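# Press the stapler arm down and let it spring back

## Task

Push the stapler's arm firmly until it bottoms out, hold it there briefly, then release so it springs back up. The press counts only if the stapler remains upright and in its spot on the table; tipping it over or shifting it out of place means failure.

## Robot and tools

Robot: a humanoid upper body on a stand past the table's -x edge, facing roughly +x. Only the right arm (seven joints) and its right hand move. The hand has a thumb opposite two fingers (index and middle).

Scene frame: table top at z = 0, +z up, +x across the table away from the robot, so the robot's right is -y. The table's near edge is at x = 0.18 m. The right shoulder sits about 0.28 m above the pelvis, 0.14 m toward -y and 0.06 m toward +x; the pelvis is 0.01 to 0.14 m above the table. The hand point can be at most 0.55 m from the shoulder. The body may be slightly turned or tilted.

Hand point: a spot fixed to the palm, 0.06 m out from the palm face, where a three-finger pinch would meet. Its own axes: +y out of the palm (the thumb side, where a held object lies), +z along straightened fingers, +x across the palm from index toward middle finger. With a flat hand, fingertips extend 0.095 m past the point along +z and the thumb tip 0.035 m along +y. Turning +y downward gives a top-down approach. The wrist camera and its clamp, on the index side, can collide with things.

Tool execute_actions. Arguments: actions, a list of actions; cameras, an optional list of camera names (omitted, null or ["all"] gives all; [] gives none; an unknown name invalidates the call). An empty actions list just reports state and images. Each action is a table of 1 to 15 rows; each row lasts one control step of 1/30 s, and if fewer than 15 rows are given the last row is held for the remaining steps (an action is 0.5 s). Each row is one list of 13 numbers, all in [-1, 1], for the single right arm:
- dx, dy, dz: position offset of the hand point, in the Hand target's own axes, 1.0 = 0.6 m.
- rx, ry, rz: a rotation vector offset in the same axes, 1.0 = 180 degrees.
These six are offsets measured from the Hand target as it stood when the action began, not from the previous row; a new action starts from the updated target, so repeating an offset moves further.
- Then seven hand motor goals (absolute, not offsets), in order thumb_0, thumb_1, thumb_2, middle_0, middle_1, index_0, index_1. thumb_0 swings the thumb (+1 = +60 degrees, tip toward middle finger side when bent; -1 = -60 degrees, toward index side) without closing it. For the other six, +1 is open and -1 closed: thumb_1 spans +35 to -60 degrees (straight near +0.26), thumb_2 0 to -100 degrees; each finger's _0 bends the knuckle 0 to +90 degrees and _1 the tip link 0 to +100 degrees. Zeros are real commands, so resend previous hand values to keep the hand unchanged.

Motion limits: each step the commanded pose is clipped to within 70 mm and 16 degrees of the measured pose, then joints follow by damped inverse kinematics, favoring position. Joint targets move at most 2.4 rad/s. The arm lags and overshoots a little after an action; batched actions and long moves fall short. The hand often rests short of the Hand target; resend (even all zeros) or add the missing offset. To stop pushing, command the target back past the actual hand point. Big rotations may swing the elbow. Joint ranges (rad): shoulder pitch -2.800 to 2.670, shoulder roll -2.252 to 0.000, shoulder yaw -2.618 to 2.618, elbow -1.047 to 2.094, wrist roll -1.972 to 1.972, wrist pitch -1.614 to 1.614, wrist yaw -1.614 to 1.614. Wrist drives are weak and all drives have some play.

Fingers act as soft springs toward their goals; force exists only while the goal lies past the contact. Goals jump at full speed. A free hinge ignores changes smaller than about 0.06 to 0.07 (0.17 for thumb_0) and stops about that far short.

Result lines: end_effector_position (m) and end_effector_quat_wxyz in the scene frame (may be off by a few cm, more at long reach); Hand target (last commanded pose after clipping, the base for the next offsets); hand_goal and hand_position (same order and scale as the hand numbers); hand_torque_nm (N m, positive toward -1); Joint positions, Joint velocities ("within noise" when still) and Joint torques (total drive output including arm weight, positive toward larger joint position, with per-unit offset, scale and noise). Results arrive once the robot is still, up to 3 s after the last action. Thinking lets the simulation keep running with the last command held. MOTOR HOT appears at 90 °C; at 120 °C an OVER-TEMPERATURE FAULT drops the arm for 30 to 60 s or more. Holding loads, stretching out, or pushing at unreachable poses heats motors.

Cameras: cam_head and cam_wrist, both 896x504. Tool zoom_image: camera ("cam_head" or "cam_wrist"), region [x0, y0, x1, y1] in that camera's latest image pixels, origin top-left, at most 504 by 504; the camera must be in the newest images.

Tool finished_scene: scene, this scene's number as an integer. It ends the scene irreversibly; the stapler must stay upright and in place without the robot.

Avoid: knocking the stapler over or sliding it, anything falling off the table, slams, hard hits, overly hard pushes, releasing moving objects, and arm stops. Press down with a modest firm push on the arm only, then lift off.

Each tool is called after "Call:" as name([rows], argument=value, ...), one row to a line, values as JSON.

## Session

Call:
execute_actions(actions=[])

Scene clock: 0.00 s.
end_effector_position=(+0.2118, -0.1899, +0.2958) hand_goal=(+0.000, +0.263, +1.000, +1.000, +1.000, +1.000, +1.000) hand_position=(+0.000, +0.263, +1.000, +1.000, +1.000, +1.000, +1.000) hand_torque_nm=(+0.00, +0.00, +0.00, +0.00, +0.00, +0.00, +0.00) end_effector_quat_wxyz=(+0.710, -0.602, +0.178, -0.319)
Joint positions: [0.403 -0.922 -1.025 -0.576 0.135 -0.859 0.389]
Joint velocities: within noise
Joint torques (N m): no reading
Hand target: +0.2118, -0.1899, +0.2958; +0.710, -0.602, +0.178, -0.319

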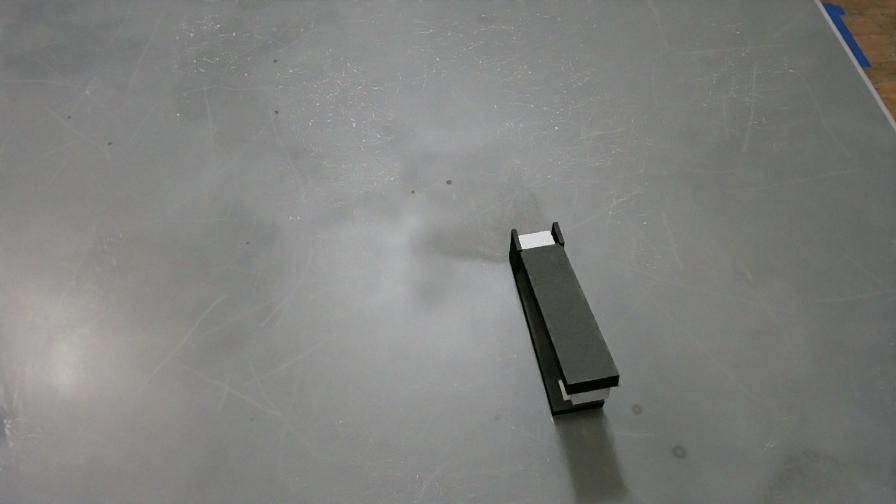

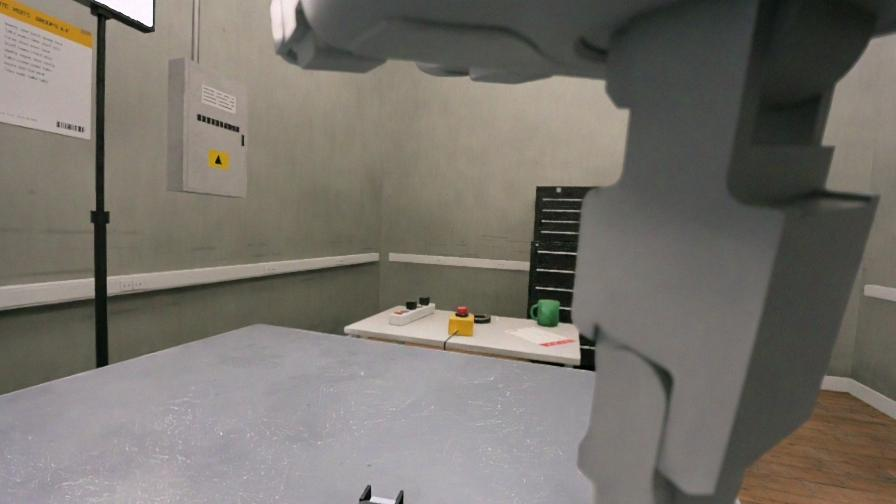

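Call:
execute_actions([
  [[0,0,0,0,0,0,0,0.26,1,0.3,0.3,0.3,0.3]],
  [[0,0,0,0,0,0,0,0.26,1,-0.3,-0.3,-0.3,-0.3]],
  [[0,0,0,0,0,0,0,0.26,1,-1,-1,-1,-1]],
])

Call:
execute_actions([
  [[0,0,0,0,0,0,0,0.26,1,-1,-1,-1,-1]],
])

Scene clock: 8.70 s.
end_effector_position=(+0.2119, -0.1898, +0.2961) hand_goal=(+0.000, +0.260, +1.000, -1.000, -1.000, -1.000, -1.000) hand_position=(+0.000, +0.263, +1.000, -0.935, -0.935, -0.935, -0.935) hand_torque_nm=(+0.00, +0.00, +0.00, +0.08, +0.09, +0.08, +0.09) end_effector_quat_wxyz=(+0.711, -0.601, +0.178, -0.320)
Joint positions: [0.403 -0.922 -1.025 -0.576 0.135 -0.859 0.386]
Joint velocities: within noise
Joint torques (N m): [0.46 -3.63 -1.65 -0.24 0.76 0.12 -0.86]
Hand target: +0.2118, -0.1899, +0.2958; +0.710, -0.602, +0.178, -0.319
Off the commanded pose: 0.000 m, 0 deg.

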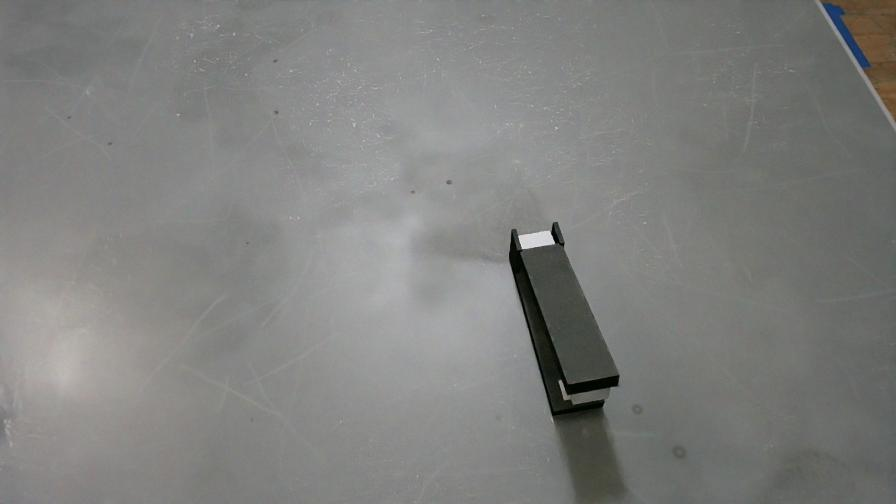

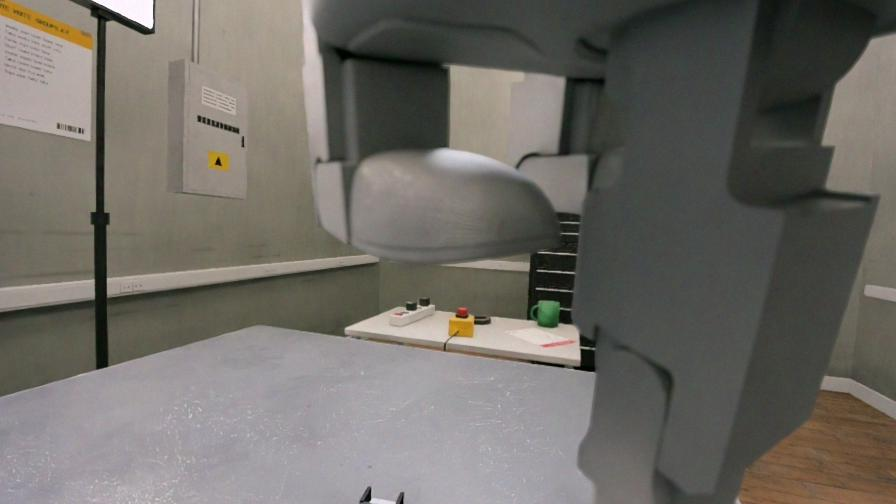

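Scene clock: 9.40 s.
end_effector_position=(+0.2119, -0.1898, +0.2961) hand_goal=(+0.000, +0.260, +1.000, -1.000, -1.000, -1.000, -1.000) hand_position=(+0.000, +0.263, +1.000, -0.935, -0.935, -0.935, -0.935) hand_torque_nm=(+0.00, +0.00, +0.00, +0.08, +0.09, +0.08, +0.09) end_effector_quat_wxyz=(+0.711, -0.601, +0.178, -0.320)
Joint positions: [0.403 -0.922 -1.025 -0.576 0.135 -0.859 0.386]
Joint velocities: within noise
Joint torques (N m): [0.45 -3.63 -1.65 -0.23 0.76 0.12 -0.86]
Hand target: +0.2118, -0.1899, +0.2958; +0.710, -0.602, +0.178, -0.319
Off the commanded pose: 0.000 m, 0 deg.

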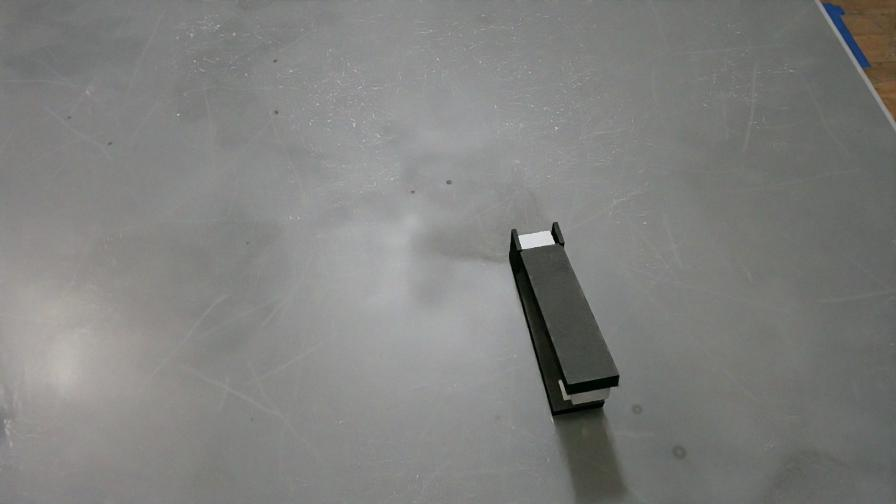

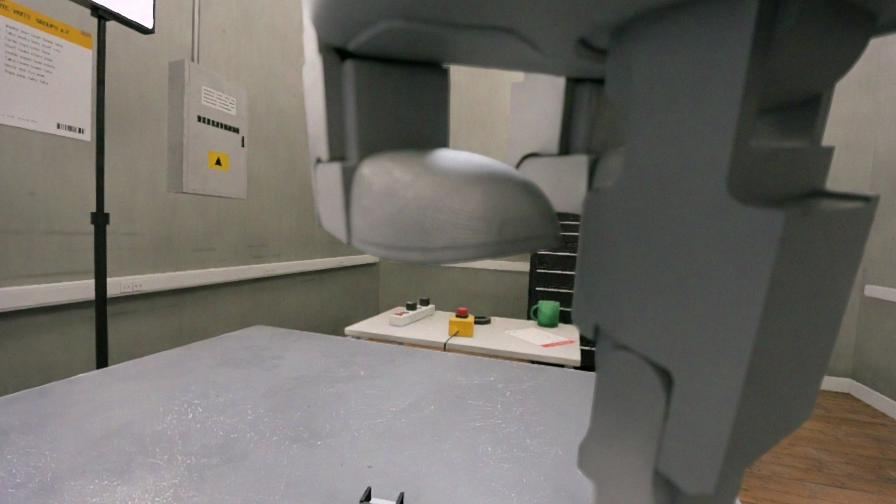

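Call:
execute_actions([
  [[0,0,0,0,0,0,0,0.26,0.3,-1,-1,-1,-1]],
  [[0,0,0,0,0,0,0,0.26,-0.4,-1,-1,-1,-1]],
  [[0,0,0,0,0,0,0,0.26,-1,-1,-1,-1,-1]],
])

Call:
execute_actions([
  [[0,0,0,0,0,0,0,0.0,-1,-1,-1,-1,-1]],
  [[0,0,0,0,0,0,0,-0.4,-1,-1,-1,-1,-1]],
  [[0,0,0,0,0,0,0,-0.4,-1,-1,-1,-1,-1]],
])

Scene clock: 13.53 s.
end_effector_position=(+0.2119, -0.1898, +0.2961) hand_goal=(+0.000, +0.260, -1.000, -1.000, -1.000, -1.000, -1.000) hand_position=(+0.000, +0.263, -0.936, -0.935, -0.936, -0.935, -0.936) hand_torque_nm=(+0.00, +0.00, +0.09, +0.08, +0.09, +0.08, +0.09) end_effector_quat_wxyz=(+0.711, -0.601, +0.178, -0.320)
Joint positions: [0.403 -0.922 -1.025 -0.576 0.135 -0.859 0.386]
Joint velocities: within noise
Joint torques (N m): [0.46 -3.62 -1.65 -0.22 0.76 0.12 -0.86]
Hand target: +0.2118, -0.1899, +0.2958; +0.710, -0.602, +0.178, -0.319
Off the commanded pose: 0.000 m, 0 deg.

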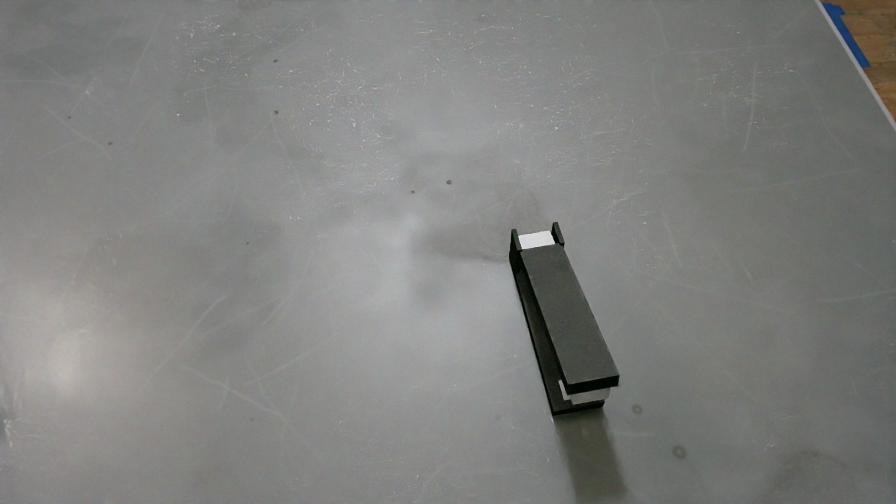

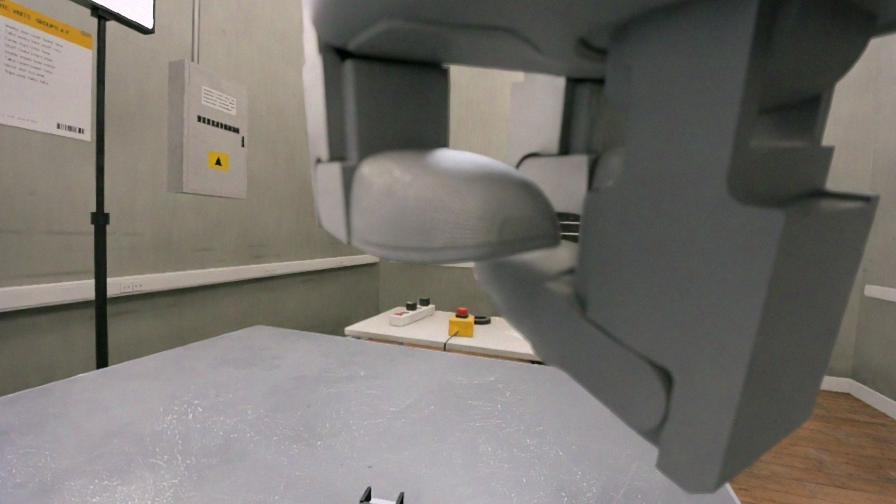

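Scene clock: 15.23 s.
end_effector_position=(+0.2119, -0.1898, +0.2961) hand_goal=(+0.000, -0.400, -1.000, -1.000, -1.000, -1.000, -1.000) hand_position=(+0.000, -0.314, -0.937, -0.935, -0.936, -0.935, -0.936) hand_torque_nm=(+0.00, +0.11, +0.09, +0.08, +0.09, +0.08, +0.09) end_effector_quat_wxyz=(+0.711, -0.601, +0.178, -0.320)
Joint positions: [0.403 -0.922 -1.025 -0.576 0.135 -0.859 0.386]
Joint velocities: within noise
Joint torques (N m): [0.45 -3.61 -1.65 -0.22 0.77 0.12 -0.88]
Hand target: +0.2118, -0.1899, +0.2958; +0.710, -0.602, +0.178, -0.319
Off the commanded pose: 0.000 m, 0 deg.

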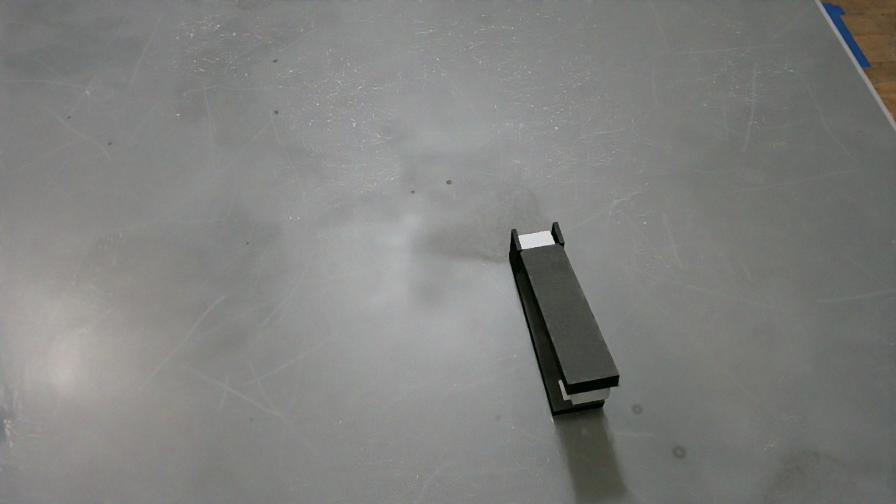

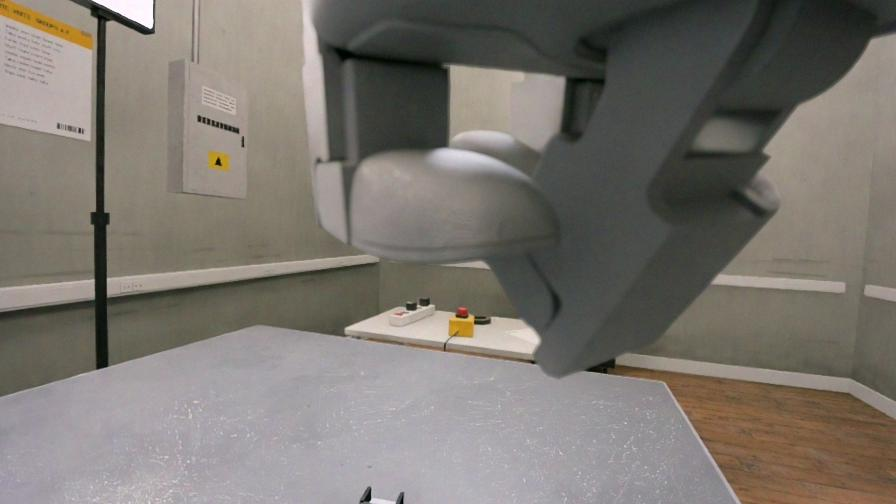

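Call:
execute_actions([
  [[0,0,0,0,0,0,0,-0.7,-1,-1,-1,-1,-1]],
  [[0,0,0,0,0,0,0,-1,-1,-1,-1,-1,-1]],
  [[0,0,0,0,0,0,0,-1,-1,-1,-1,-1,-1]],
], cameras=["cam_wrist"])

Scene clock: 18.20 s.
end_effector_position=(+0.2119, -0.1898, +0.2961) hand_goal=(+0.000, -1.000, -1.000, -1.000, -1.000, -1.000, -1.000) hand_position=(+0.000, -0.753, -0.938, -0.935, -0.936, -0.935, -0.936) hand_torque_nm=(+0.00, +0.32, +0.08, +0.08, +0.09, +0.08, +0.09) end_effector_quat_wxyz=(+0.711, -0.601, +0.178, -0.320)
Joint positions: [0.403 -0.922 -1.025 -0.576 0.135 -0.859 0.386]
Joint velocities: within noise
Joint torques (N m): [0.45 -3.61 -1.66 -0.22 0.77 0.13 -0.89]
Hand target: +0.2118, -0.1899, +0.2958; +0.710, -0.602, +0.178, -0.319
Off the commanded pose: 0.000 m, 0 deg.
Images, in order (width x height): cam_wrist 896x504.

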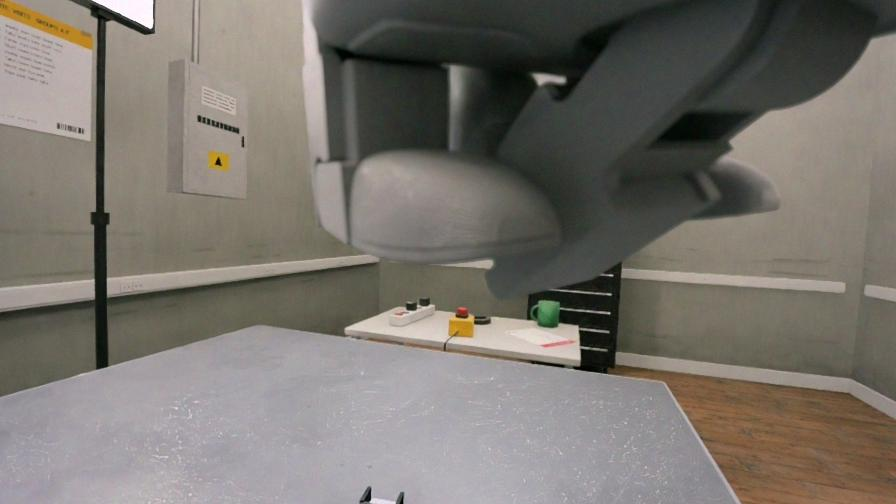

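Call:
execute_actions([
  [[0.012,0.017,0.032,-0.01,0,0.007,0,-1,-1,-1,-1,-1,-1],[0.024,0.034,0.064,-0.02,0,0.014,0,-1,-1,-1,-1,-1,-1],[0.036,0.051,0.095,-0.034,0,0.021,0,-1,-1,-1,-1,-1,-1],[0.048,0.068,0.127,-0.045,0,0.028,0,-1,-1,-1,-1,-1,-1],[0.06,0.085,0.16,-0.055,0,0.035,0,-1,-1,-1,-1,-1,-1],[0.073,0.103,0.191,-0.0675,0,0.042,0,-1,-1,-1,-1,-1,-1]],
])

Scene clock: 24.13 s.
end_effector_position=(+0.3057, -0.1526, +0.2728) hand_goal=(+0.000, -1.000, -1.000, -1.000, -1.000, -1.000, -1.000) hand_position=(+0.000, -0.753, -0.938, -0.939, -0.936, -0.939, -0.936) hand_torque_nm=(+0.00, +0.32, +0.08, +0.08, +0.09, +0.08, +0.09) end_effector_quat_wxyz=(+0.650, -0.658, +0.259, -0.277)
Joint positions: [0.007 -1.594 -0.329 -0.478 0.047 -0.324 0.049]
Joint velocities: within noise
Joint torques (N m): [-3.25 -4.8 -1.93 1.22 0.57 0.12 -1.19]
Hand target: +0.3317, -0.1298, +0.2660; +0.662, -0.661, +0.250, -0.251
Off the commanded pose: 0.035 m, 3 deg.

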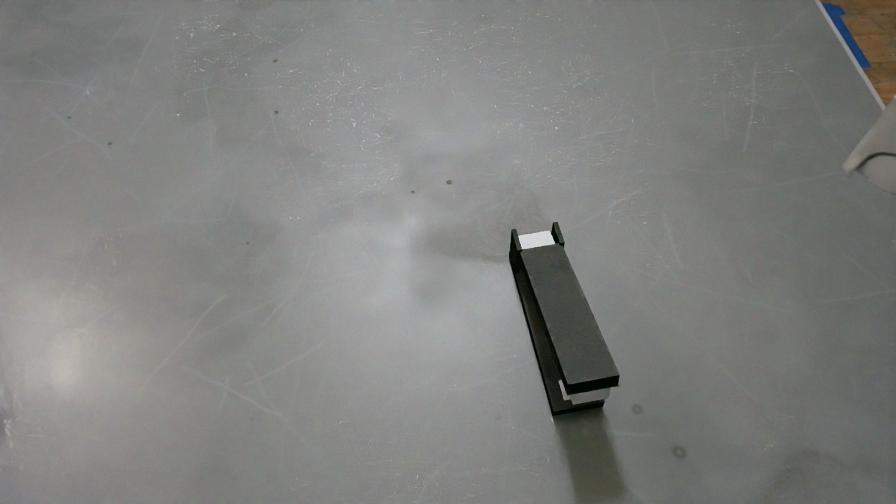

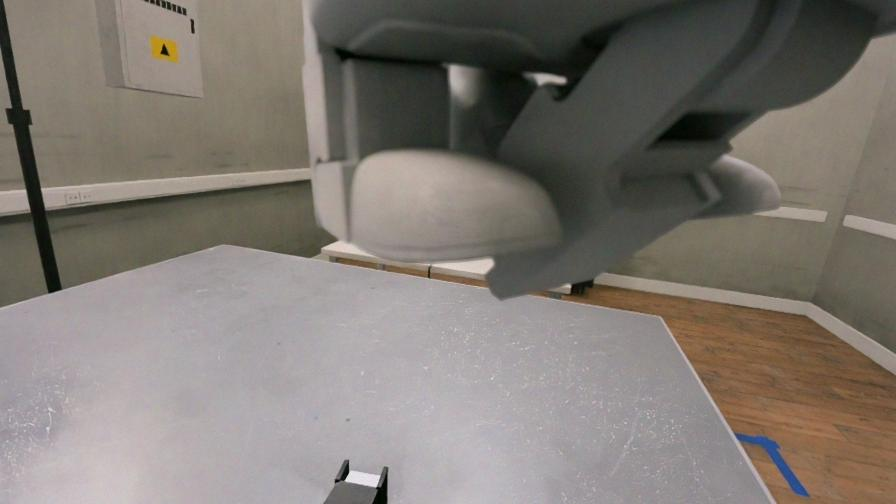

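Call:
execute_actions([
  [[-0.003,0.02,0.012,0,0,0,0,-1,-1,-1,-1,-1,-1],[-0.006,0.04,0.024,0,0,0,0,-1,-1,-1,-1,-1,-1],[-0.009,0.06,0.036,0,0,0,0,-1,-1,-1,-1,-1,-1],[-0.011,0.08,0.048,0,0,0,0,-1,-1,-1,-1,-1,-1],[-0.014,0.1,0.059,0,0,0,0,-1,-1,-1,-1,-1,-1]],
  [[0,0,0,0,0,0,0,-1,-1,-1,-1,-1,-1]],
])

Scene clock: 30.77 s.
end_effector_position=(+0.3483, -0.1012, +0.2050) hand_goal=(+0.000, -1.000, -1.000, -1.000, -1.000, -1.000, -1.000) hand_position=(+0.000, -0.753, -0.938, -0.939, -0.937, -0.939, -0.937) hand_torque_nm=(+0.00, +0.32, +0.08, +0.08, +0.09, +0.08, +0.09) end_effector_quat_wxyz=(+0.658, -0.662, +0.250, -0.256)
Joint positions: [-0.684 -1.205 0.491 -0.347 -0.318 -0.169 0.055]
Joint velocities: within noise
Joint torques (N m): [-5.06 -2.65 -2.15 -0.35 0.52 -0.16 -0.72]
Hand target: +0.3490, -0.0977, +0.2060; +0.662, -0.661, +0.250, -0.251
Off the commanded pose: 0.004 m, 1 deg.

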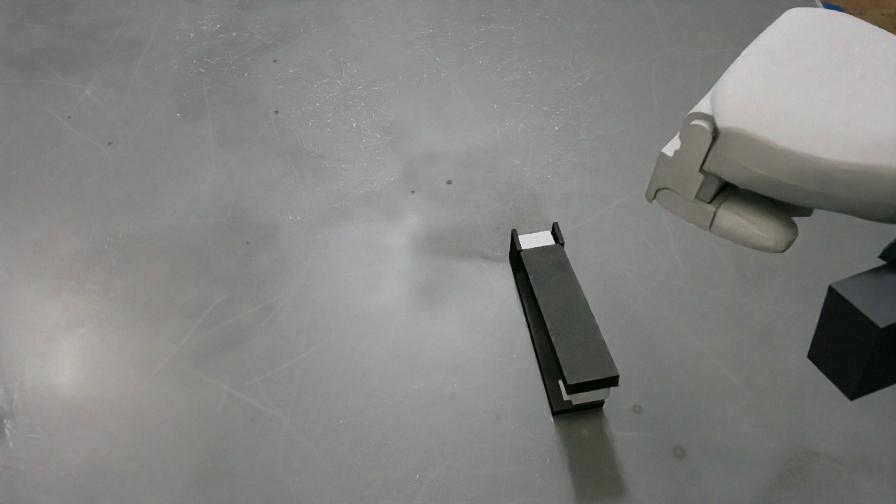

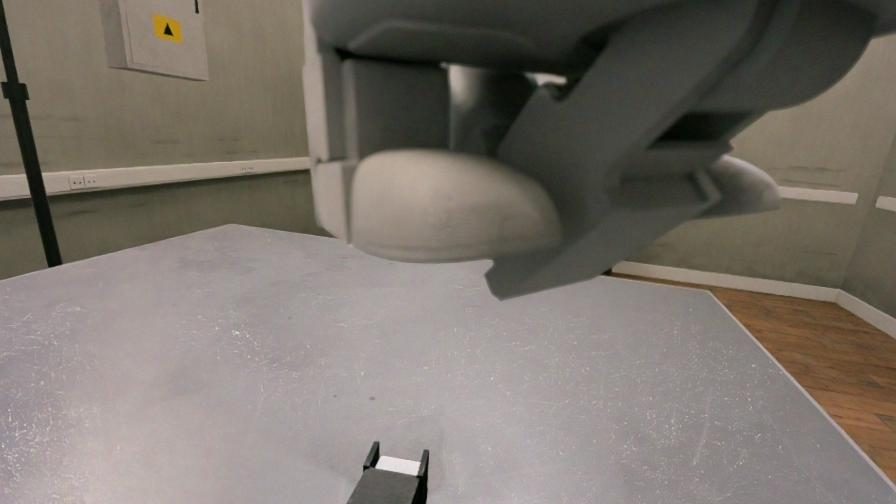

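Call:
execute_actions([
  [[-0.024,0,0.009,0,0,0,0,-1,-1,-1,-1,-1,-1],[-0.048,0,0.018,0,0,0,0,-1,-1,-1,-1,-1,-1],[-0.072,0,0.027,0,0,0,0,-1,-1,-1,-1,-1,-1],[-0.096,0,0.036,0,0,0,0,-1,-1,-1,-1,-1,-1],[-0.12,0,0.045,0,0,0,0,-1,-1,-1,-1,-1,-1]],
  [[0,0,0,0,0,0,0,-1,-1,-1,-1,-1,-1]],
])

Scene clock: 37.63 s.
end_effector_position=(+0.3135, -0.0336, +0.2020) hand_goal=(+0.000, -1.000, -1.000, -1.000, -1.000, -1.000, -1.000) hand_position=(+0.000, -0.753, -0.938, -0.939, -0.937, -0.939, -0.937) hand_torque_nm=(+0.00, +0.32, +0.08, +0.08, +0.09, +0.08, +0.09) end_effector_quat_wxyz=(+0.657, -0.662, +0.259, -0.251)
Joint positions: [-0.737 -0.951 0.66 -0.702 -0.555 0.319 0.266]
Joint velocities: within noise
Joint torques (N m): [-4.81 -1.5 -1.93 -2.71 -0.36 0.03 -0.72]
Hand target: +0.3130, -0.0298, +0.2060; +0.662, -0.661, +0.250, -0.251
Off the commanded pose: 0.006 m, 1 deg.

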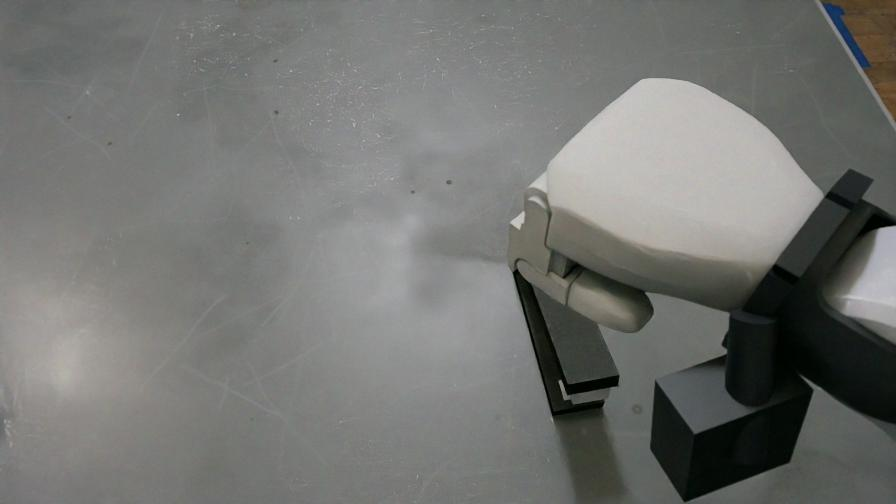

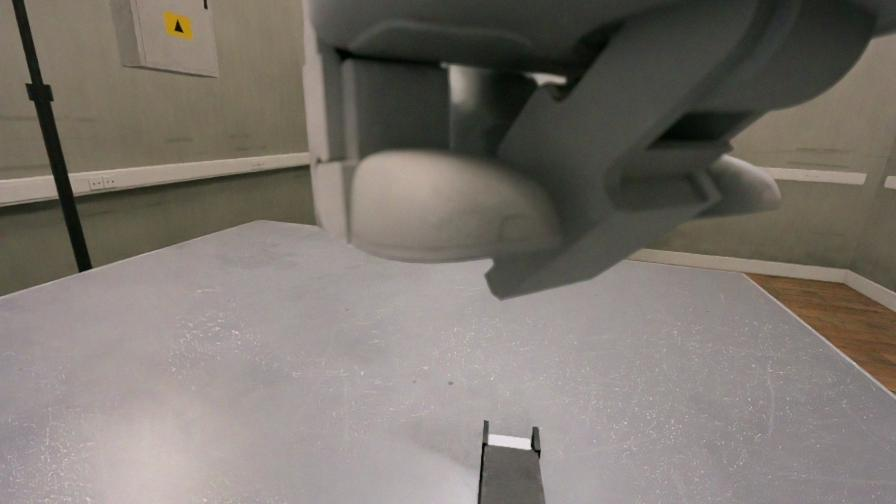

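Call:
execute_actions([
  [[0.0126,0.02,0.008,0,0,0,0,-1,-1,-1,-1,-1,-1],[0.025,0.045,0.016,0,0,0,0,-1,-1,-1,-1,-1,-1],[0.038,0.07,0.025,0,0,0,0,-1,-1,-1,-1,-1,-1],[0.05,0.095,0.033,0,0,0,0,-1,-1,-1,-1,-1,-1],[0.063,0.12,0.041,0,0,0,0,-1,-1,-1,-1,-1,-1],[0.063,0.143,0.041,0,0,0,0,-1,-1,-1,-1,-1,-1]],
  [[0,0,0,0,0,0,0,-1,-1,-1,-1,-1,-1]],
])

Scene clock: 46.80 s.
end_effector_position=(+0.3538, -0.0391, +0.1159) hand_goal=(+0.000, -1.000, -1.000, -1.000, -1.000, -1.000, -1.000) hand_position=(+0.000, -0.753, -0.938, -0.939, -0.937, -0.939, -0.937) hand_torque_nm=(+0.00, +0.32, +0.08, +0.08, +0.09, +0.08, +0.09) end_effector_quat_wxyz=(+0.657, -0.664, +0.256, -0.248)
Joint positions: [-0.734 -0.814 0.819 -0.138 -0.665 -0.02 -0.089]
Joint velocities: within noise
Joint torques (N m): [-5.6 -1.58 -2.39 -1.52 0.07 -0.18 -1.15]
Hand target: +0.3578, -0.0363, +0.1203; +0.662, -0.661, +0.250, -0.251
Off the commanded pose: 0.007 m, 1 deg.

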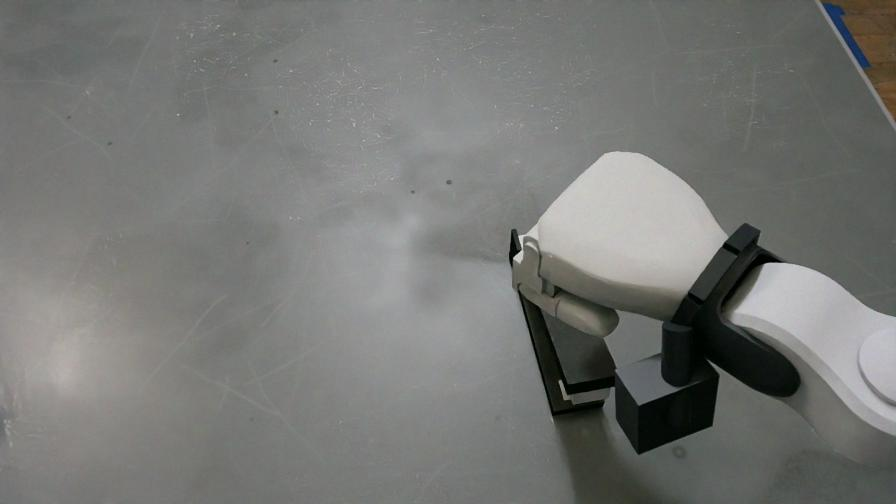

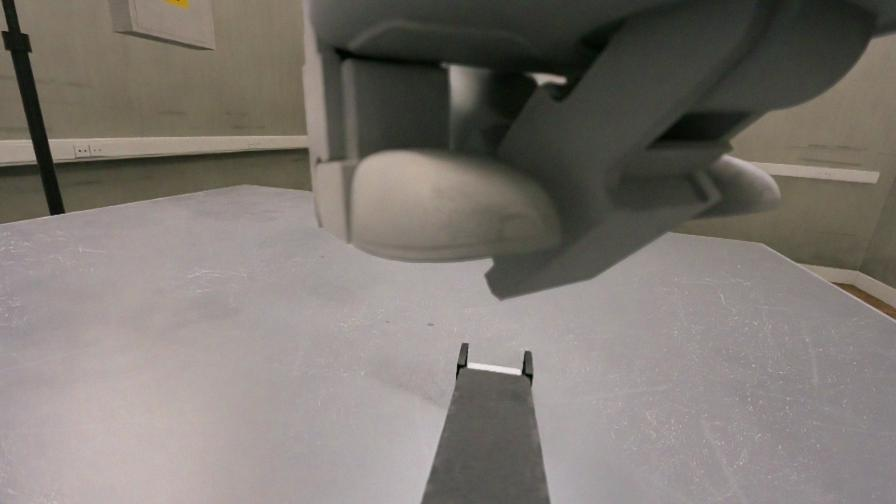

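Call:
execute_actions([
  [[0,0.008,0,0,0,0,0,-1,-1,-1,-1,-1,-1],[0,0.016,0,0,0,0,0,-1,-1,-1,-1,-1,-1],[0,0.024,0,0,0,0,0,-1,-1,-1,-1,-1,-1],[0,0.032,0,0,0,0,0,-1,-1,-1,-1,-1,-1],[0,0.04,0,0,0,0,0,-1,-1,-1,-1,-1,-1]],
  [[0,0,0,0,0,0,0,-1,-1,-1,-1,-1,-1]],
])

Scene clock: 50.53 s.
end_effector_position=(+0.3592, -0.0382, +0.0993) hand_goal=(+0.000, -1.000, -1.000, -1.000, -1.000, -1.000, -1.000) hand_position=(+0.000, -0.753, -0.938, -0.939, -0.937, -0.939, -0.937) hand_torque_nm=(+0.00, +0.32, +0.08, +0.08, +0.09, +0.08, +0.09) end_effector_quat_wxyz=(+0.662, -0.659, +0.251, -0.254)
Joint positions: [-0.734 -0.769 0.85 -0.027 -0.71 -0.058 -0.18]
Joint velocities: within noise
Joint torques (N m): [-4.48 -1.59 -1.75 -1.58 0.03 -0.17 -1.19]
Hand target: +0.3578, -0.0363, +0.0963; +0.662, -0.661, +0.250, -0.251
Off the commanded pose: 0.004 m, 0 deg.

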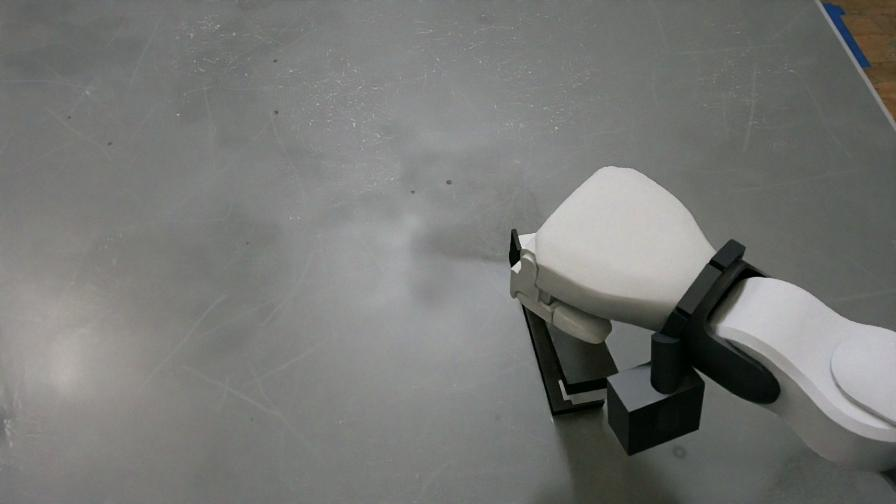

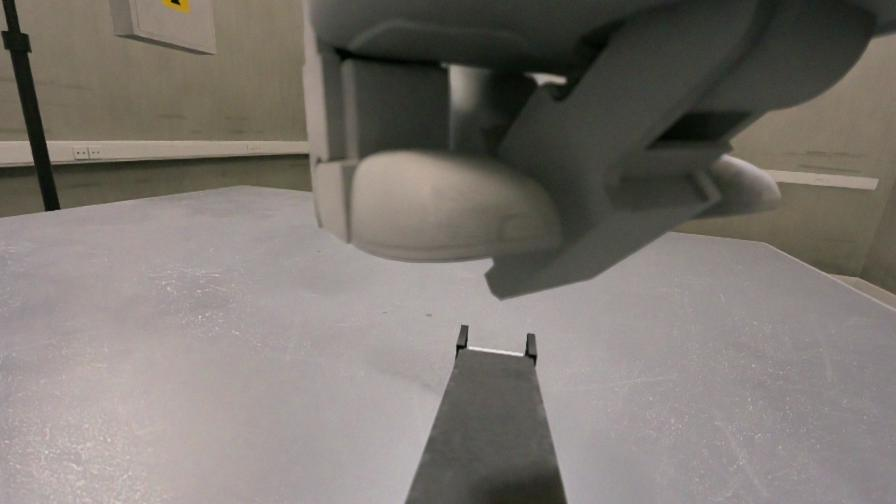

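Call:
execute_actions([
  [[0,0.008,0,0,0,0,0,-1,-1,-1,-1,-1,-1],[0,0.016,0,0,0,0,0,-1,-1,-1,-1,-1,-1],[0,0.024,0,0,0,0,0,-1,-1,-1,-1,-1,-1],[0,0.032,0,0,0,0,0,-1,-1,-1,-1,-1,-1],[0,0.04,0,0,0,0,0,-1,-1,-1,-1,-1,-1]],
  [[0,0,0,0,0,0,0,-1,-1,-1,-1,-1,-1]],
])

Scene clock: 53.17 s.
end_effector_position=(+0.3610, -0.0380, +0.0771) hand_goal=(+0.000, -1.000, -1.000, -1.000, -1.000, -1.000, -1.000) hand_position=(+0.000, -0.753, -0.938, -0.939, -0.937, -0.939, -0.937) hand_torque_nm=(+0.00, +0.32, +0.08, +0.08, +0.09, +0.08, +0.09) end_effector_quat_wxyz=(+0.663, -0.658, +0.249, -0.256)
Joint positions: [-0.734 -0.72 0.895 0.1 -0.751 -0.093 -0.279]
Joint velocities: within noise
Joint torques (N m): [-4.19 -1.53 -1.55 -1.59 0.11 -0.16 -1.19]
Hand target: +0.3579, -0.0363, +0.0723; +0.662, -0.661, +0.250, -0.251
Off the commanded pose: 0.006 m, 1 deg.

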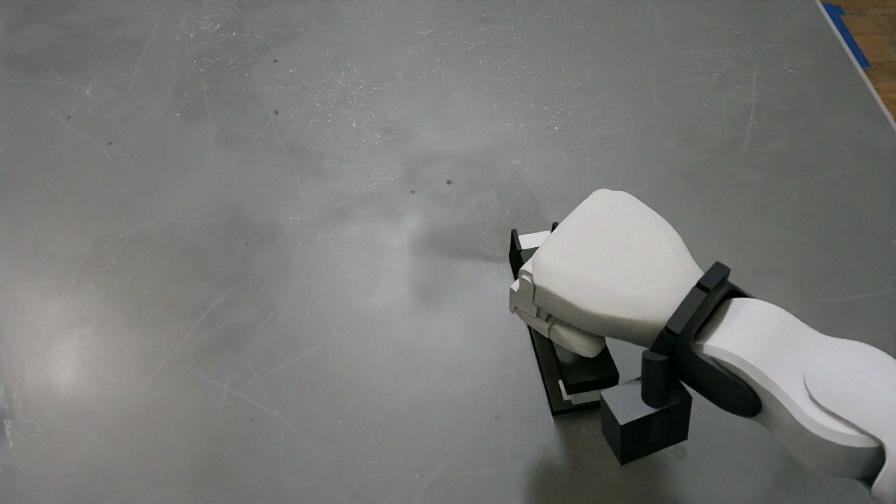

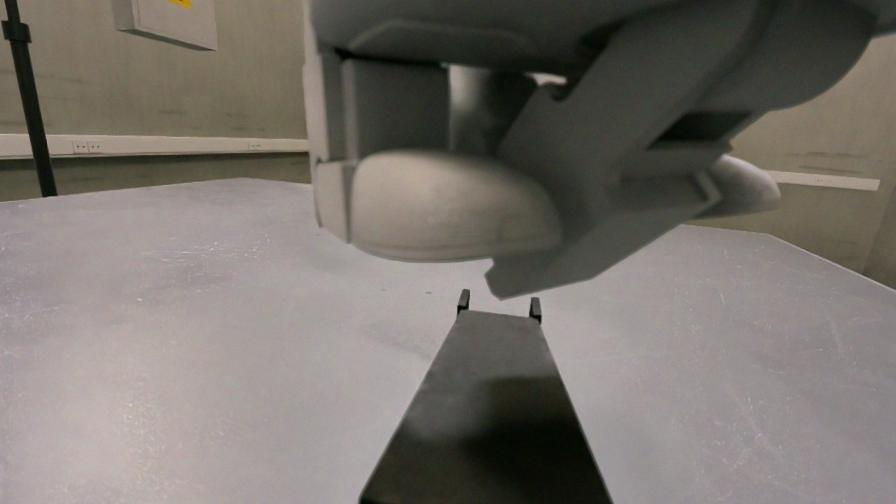

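Call:
execute_actions([
  [[-0.004,0.008,-0.004,0,0,0,0,-1,-1,-1,-1,-1,-1],[-0.008,0.016,-0.008,0,0,0,0,-1,-1,-1,-1,-1,-1],[-0.014,0.024,-0.014,0,0,0,0,-1,-1,-1,-1,-1,-1],[-0.014,0.03,-0.014,0,0,0,0,-1,-1,-1,-1,-1,-1]],
  [[0,0,0,0,0,0,0,-1,-1,-1,-1,-1,-1]],
])

Scene clock: 56.00 s.
end_effector_position=(+0.3480, -0.0375, +0.0582) hand_goal=(+0.000, -1.000, -1.000, -1.000, -1.000, -1.000, -1.000) hand_position=(+0.000, -0.753, -0.938, -0.939, -0.937, -0.939, -0.937) hand_torque_nm=(+0.00, +0.32, +0.08, +0.08, +0.09, +0.08, +0.09) end_effector_quat_wxyz=(+0.663, -0.659, +0.248, -0.253)
Joint positions: [-0.689 -0.706 0.935 0.123 -0.792 -0.083 -0.349]
Joint velocities: within noise
Joint torques (N m): [-3.89 -1.47 -1.64 -1.64 0.11 0.11 -1.18]
Hand target: +0.3460, -0.0370, +0.0542; +0.662, -0.661, +0.250, -0.251
Off the commanded pose: 0.004 m, 0 deg.

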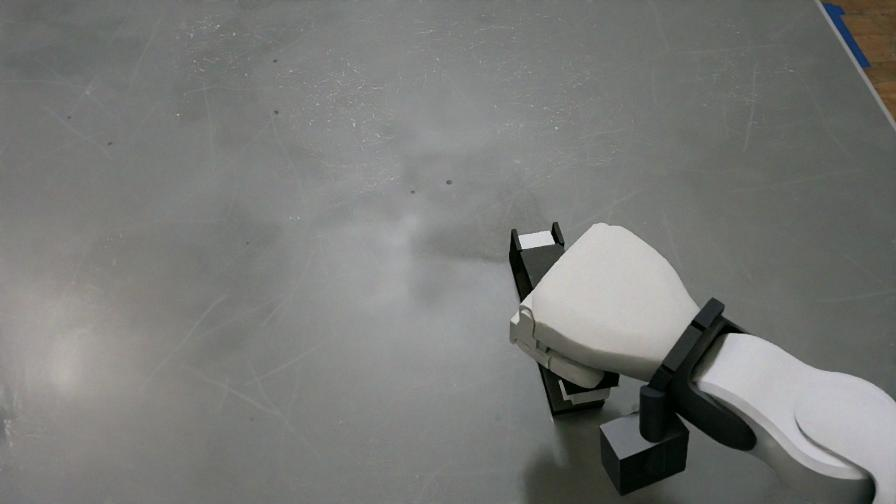

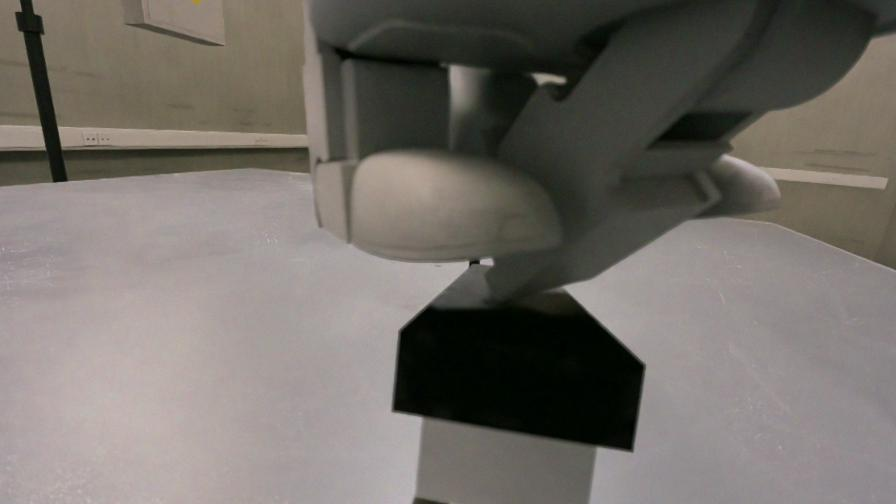

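Call:
execute_actions([
  [[0,0.006,0,0,0,0,0,-1,-1,-1,-1,-1,-1],[0,0.012,0,0,0,0,0,-1,-1,-1,-1,-1,-1],[0,0.018,0,0,0,0,0,-1,-1,-1,-1,-1,-1],[0,0.025,0,0,0,0,0,-1,-1,-1,-1,-1,-1]],
])

Call:
execute_actions([
  [[0,0.006,0,0,0,0,0,-1,-1,-1,-1,-1,-1],[0,0.012,0,0,0,0,0,-1,-1,-1,-1,-1,-1],[0,0.018,0,0,0,0,0,-1,-1,-1,-1,-1,-1],[0,0.025,0,0,0,0,0,-1,-1,-1,-1,-1,-1]],
])

Scene clock: 58.47 s.
end_effector_position=(+0.3514, -0.0374, +0.0487) hand_goal=(+0.000, -1.000, -1.000, -1.000, -1.000, -1.000, -1.000) hand_position=(+0.000, -0.753, -0.938, -0.939, -0.937, -0.939, -0.937) hand_torque_nm=(+0.00, +0.32, +0.08, +0.08, +0.09, +0.08, +0.09) end_effector_quat_wxyz=(+0.671, -0.649, +0.249, -0.260)
Joint positions: [-0.689 -0.669 0.947 0.211 -0.81 -0.101 -0.427]
Joint velocities: within noise
Joint torques (N m): [-4.1 -1.29 -0.9 -0.66 0.02 -0.23 -0.48]
Hand target: +0.3461, -0.0370, +0.0392; +0.662, -0.661, +0.250, -0.251
Off the commanded pose: 0.011 m, 2 deg.

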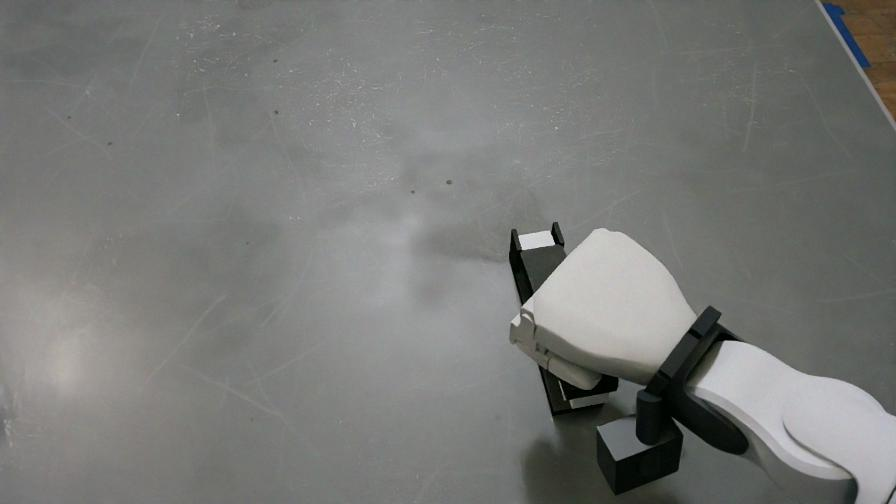

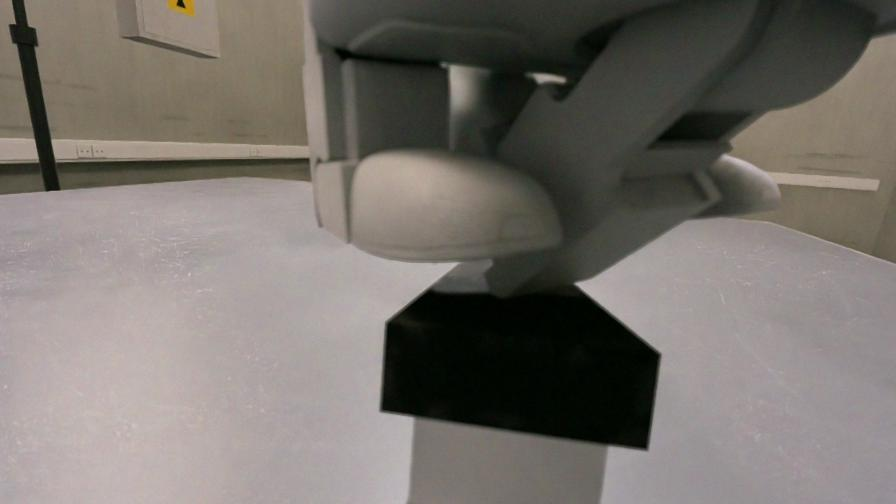

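Scene clock: 59.17 s.
end_effector_position=(+0.3573, -0.0345, +0.0430) hand_goal=(+0.000, -1.000, -1.000, -1.000, -1.000, -1.000, -1.000) hand_position=(+0.000, -0.753, -0.938, -0.939, -0.937, -0.939, -0.937) hand_torque_nm=(+0.00, +0.32, +0.08, +0.08, +0.09, +0.08, +0.09) end_effector_quat_wxyz=(+0.680, -0.640, +0.241, -0.266)
Joint positions: [-0.711 -0.627 0.963 0.308 -0.829 -0.127 -0.504]
Joint velocities: within noise
Joint torques (N m): [-3.09 -1.29 -0.34 0.03 0.03 -0.18 -0.03]
Hand target: +0.3461, -0.0370, +0.0242; +0.662, -0.661, +0.250, -0.251
Off the commanded pose: 0.022 m, 4 deg.

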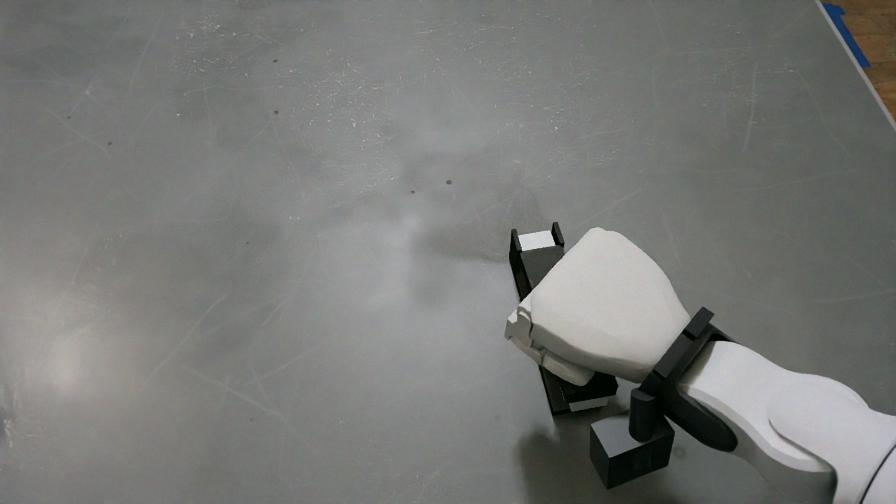

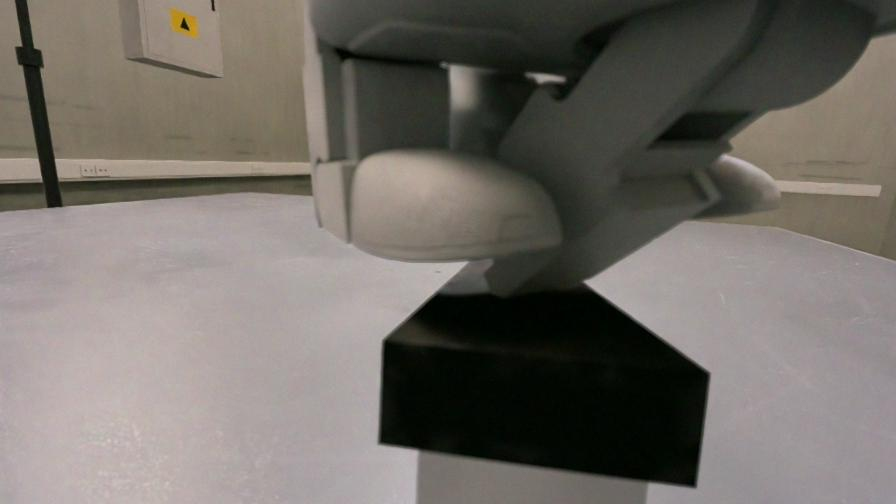

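Call:
execute_actions([
  [[-0.003,0.01,-0.003,0,0,0,0,-1,-1,-1,-1,-1,-1],[-0.006,0.02,-0.006,0,0,0,0,-1,-1,-1,-1,-1,-1],[-0.01,0.03,-0.01,0,0,0,0,-1,-1,-1,-1,-1,-1],[-0.012,0.04,-0.012,0,0,0,0,-1,-1,-1,-1,-1,-1]],
])

Scene clock: 61.40 s.
end_effector_position=(+0.3567, -0.0326, +0.0325) hand_goal=(+0.000, -1.000, -1.000, -1.000, -1.000, -1.000, -1.000) hand_position=(+0.000, -0.767, -0.927, -0.939, -0.937, -0.939, -0.937) hand_torque_nm=(+0.00, +0.30, +0.10, +0.08, +0.09, +0.08, +0.09) end_effector_quat_wxyz=(+0.691, -0.628, +0.229, -0.276)
Joint positions: [-0.711 -0.588 1.002 0.4 -0.862 -0.126 -0.622]
Joint velocities: within noise
Joint torques (N m): [-1.43 -0.93 0.5 1.1 0.1 -0.14 0.65]
Hand target: +0.3360, -0.0376, +0.0002; +0.662, -0.661, +0.250, -0.251
Off the commanded pose: 0.039 m, 6 deg.

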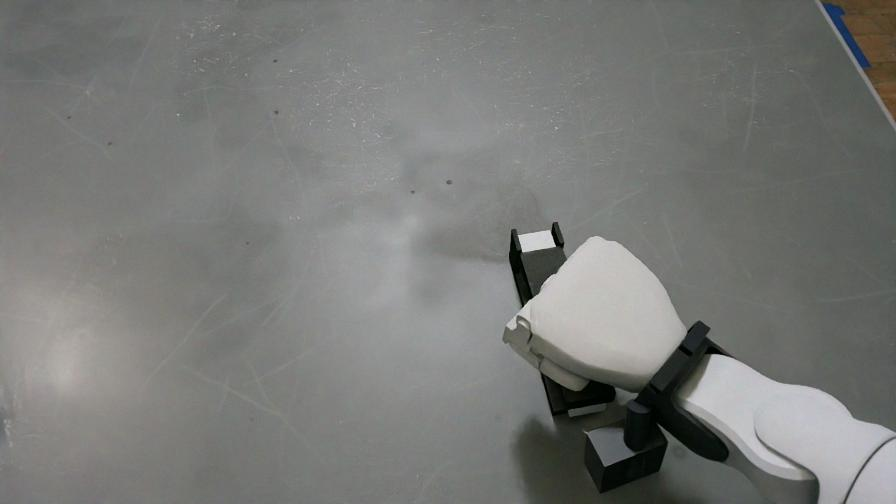

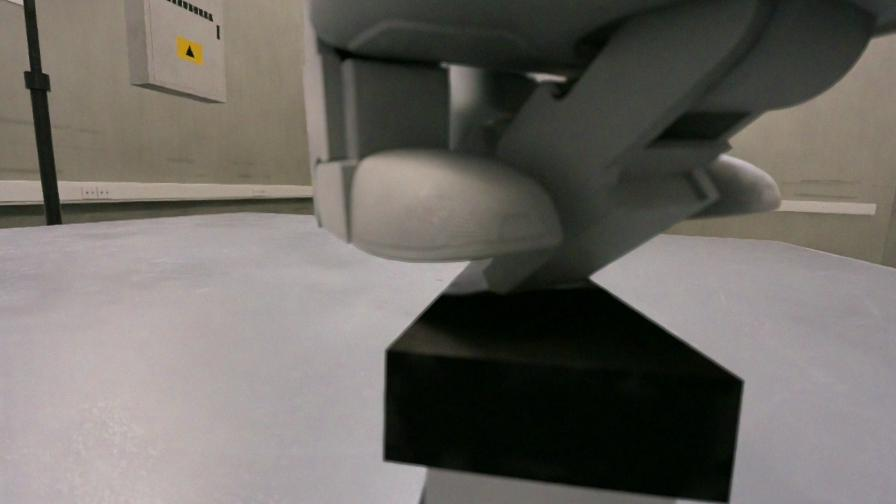

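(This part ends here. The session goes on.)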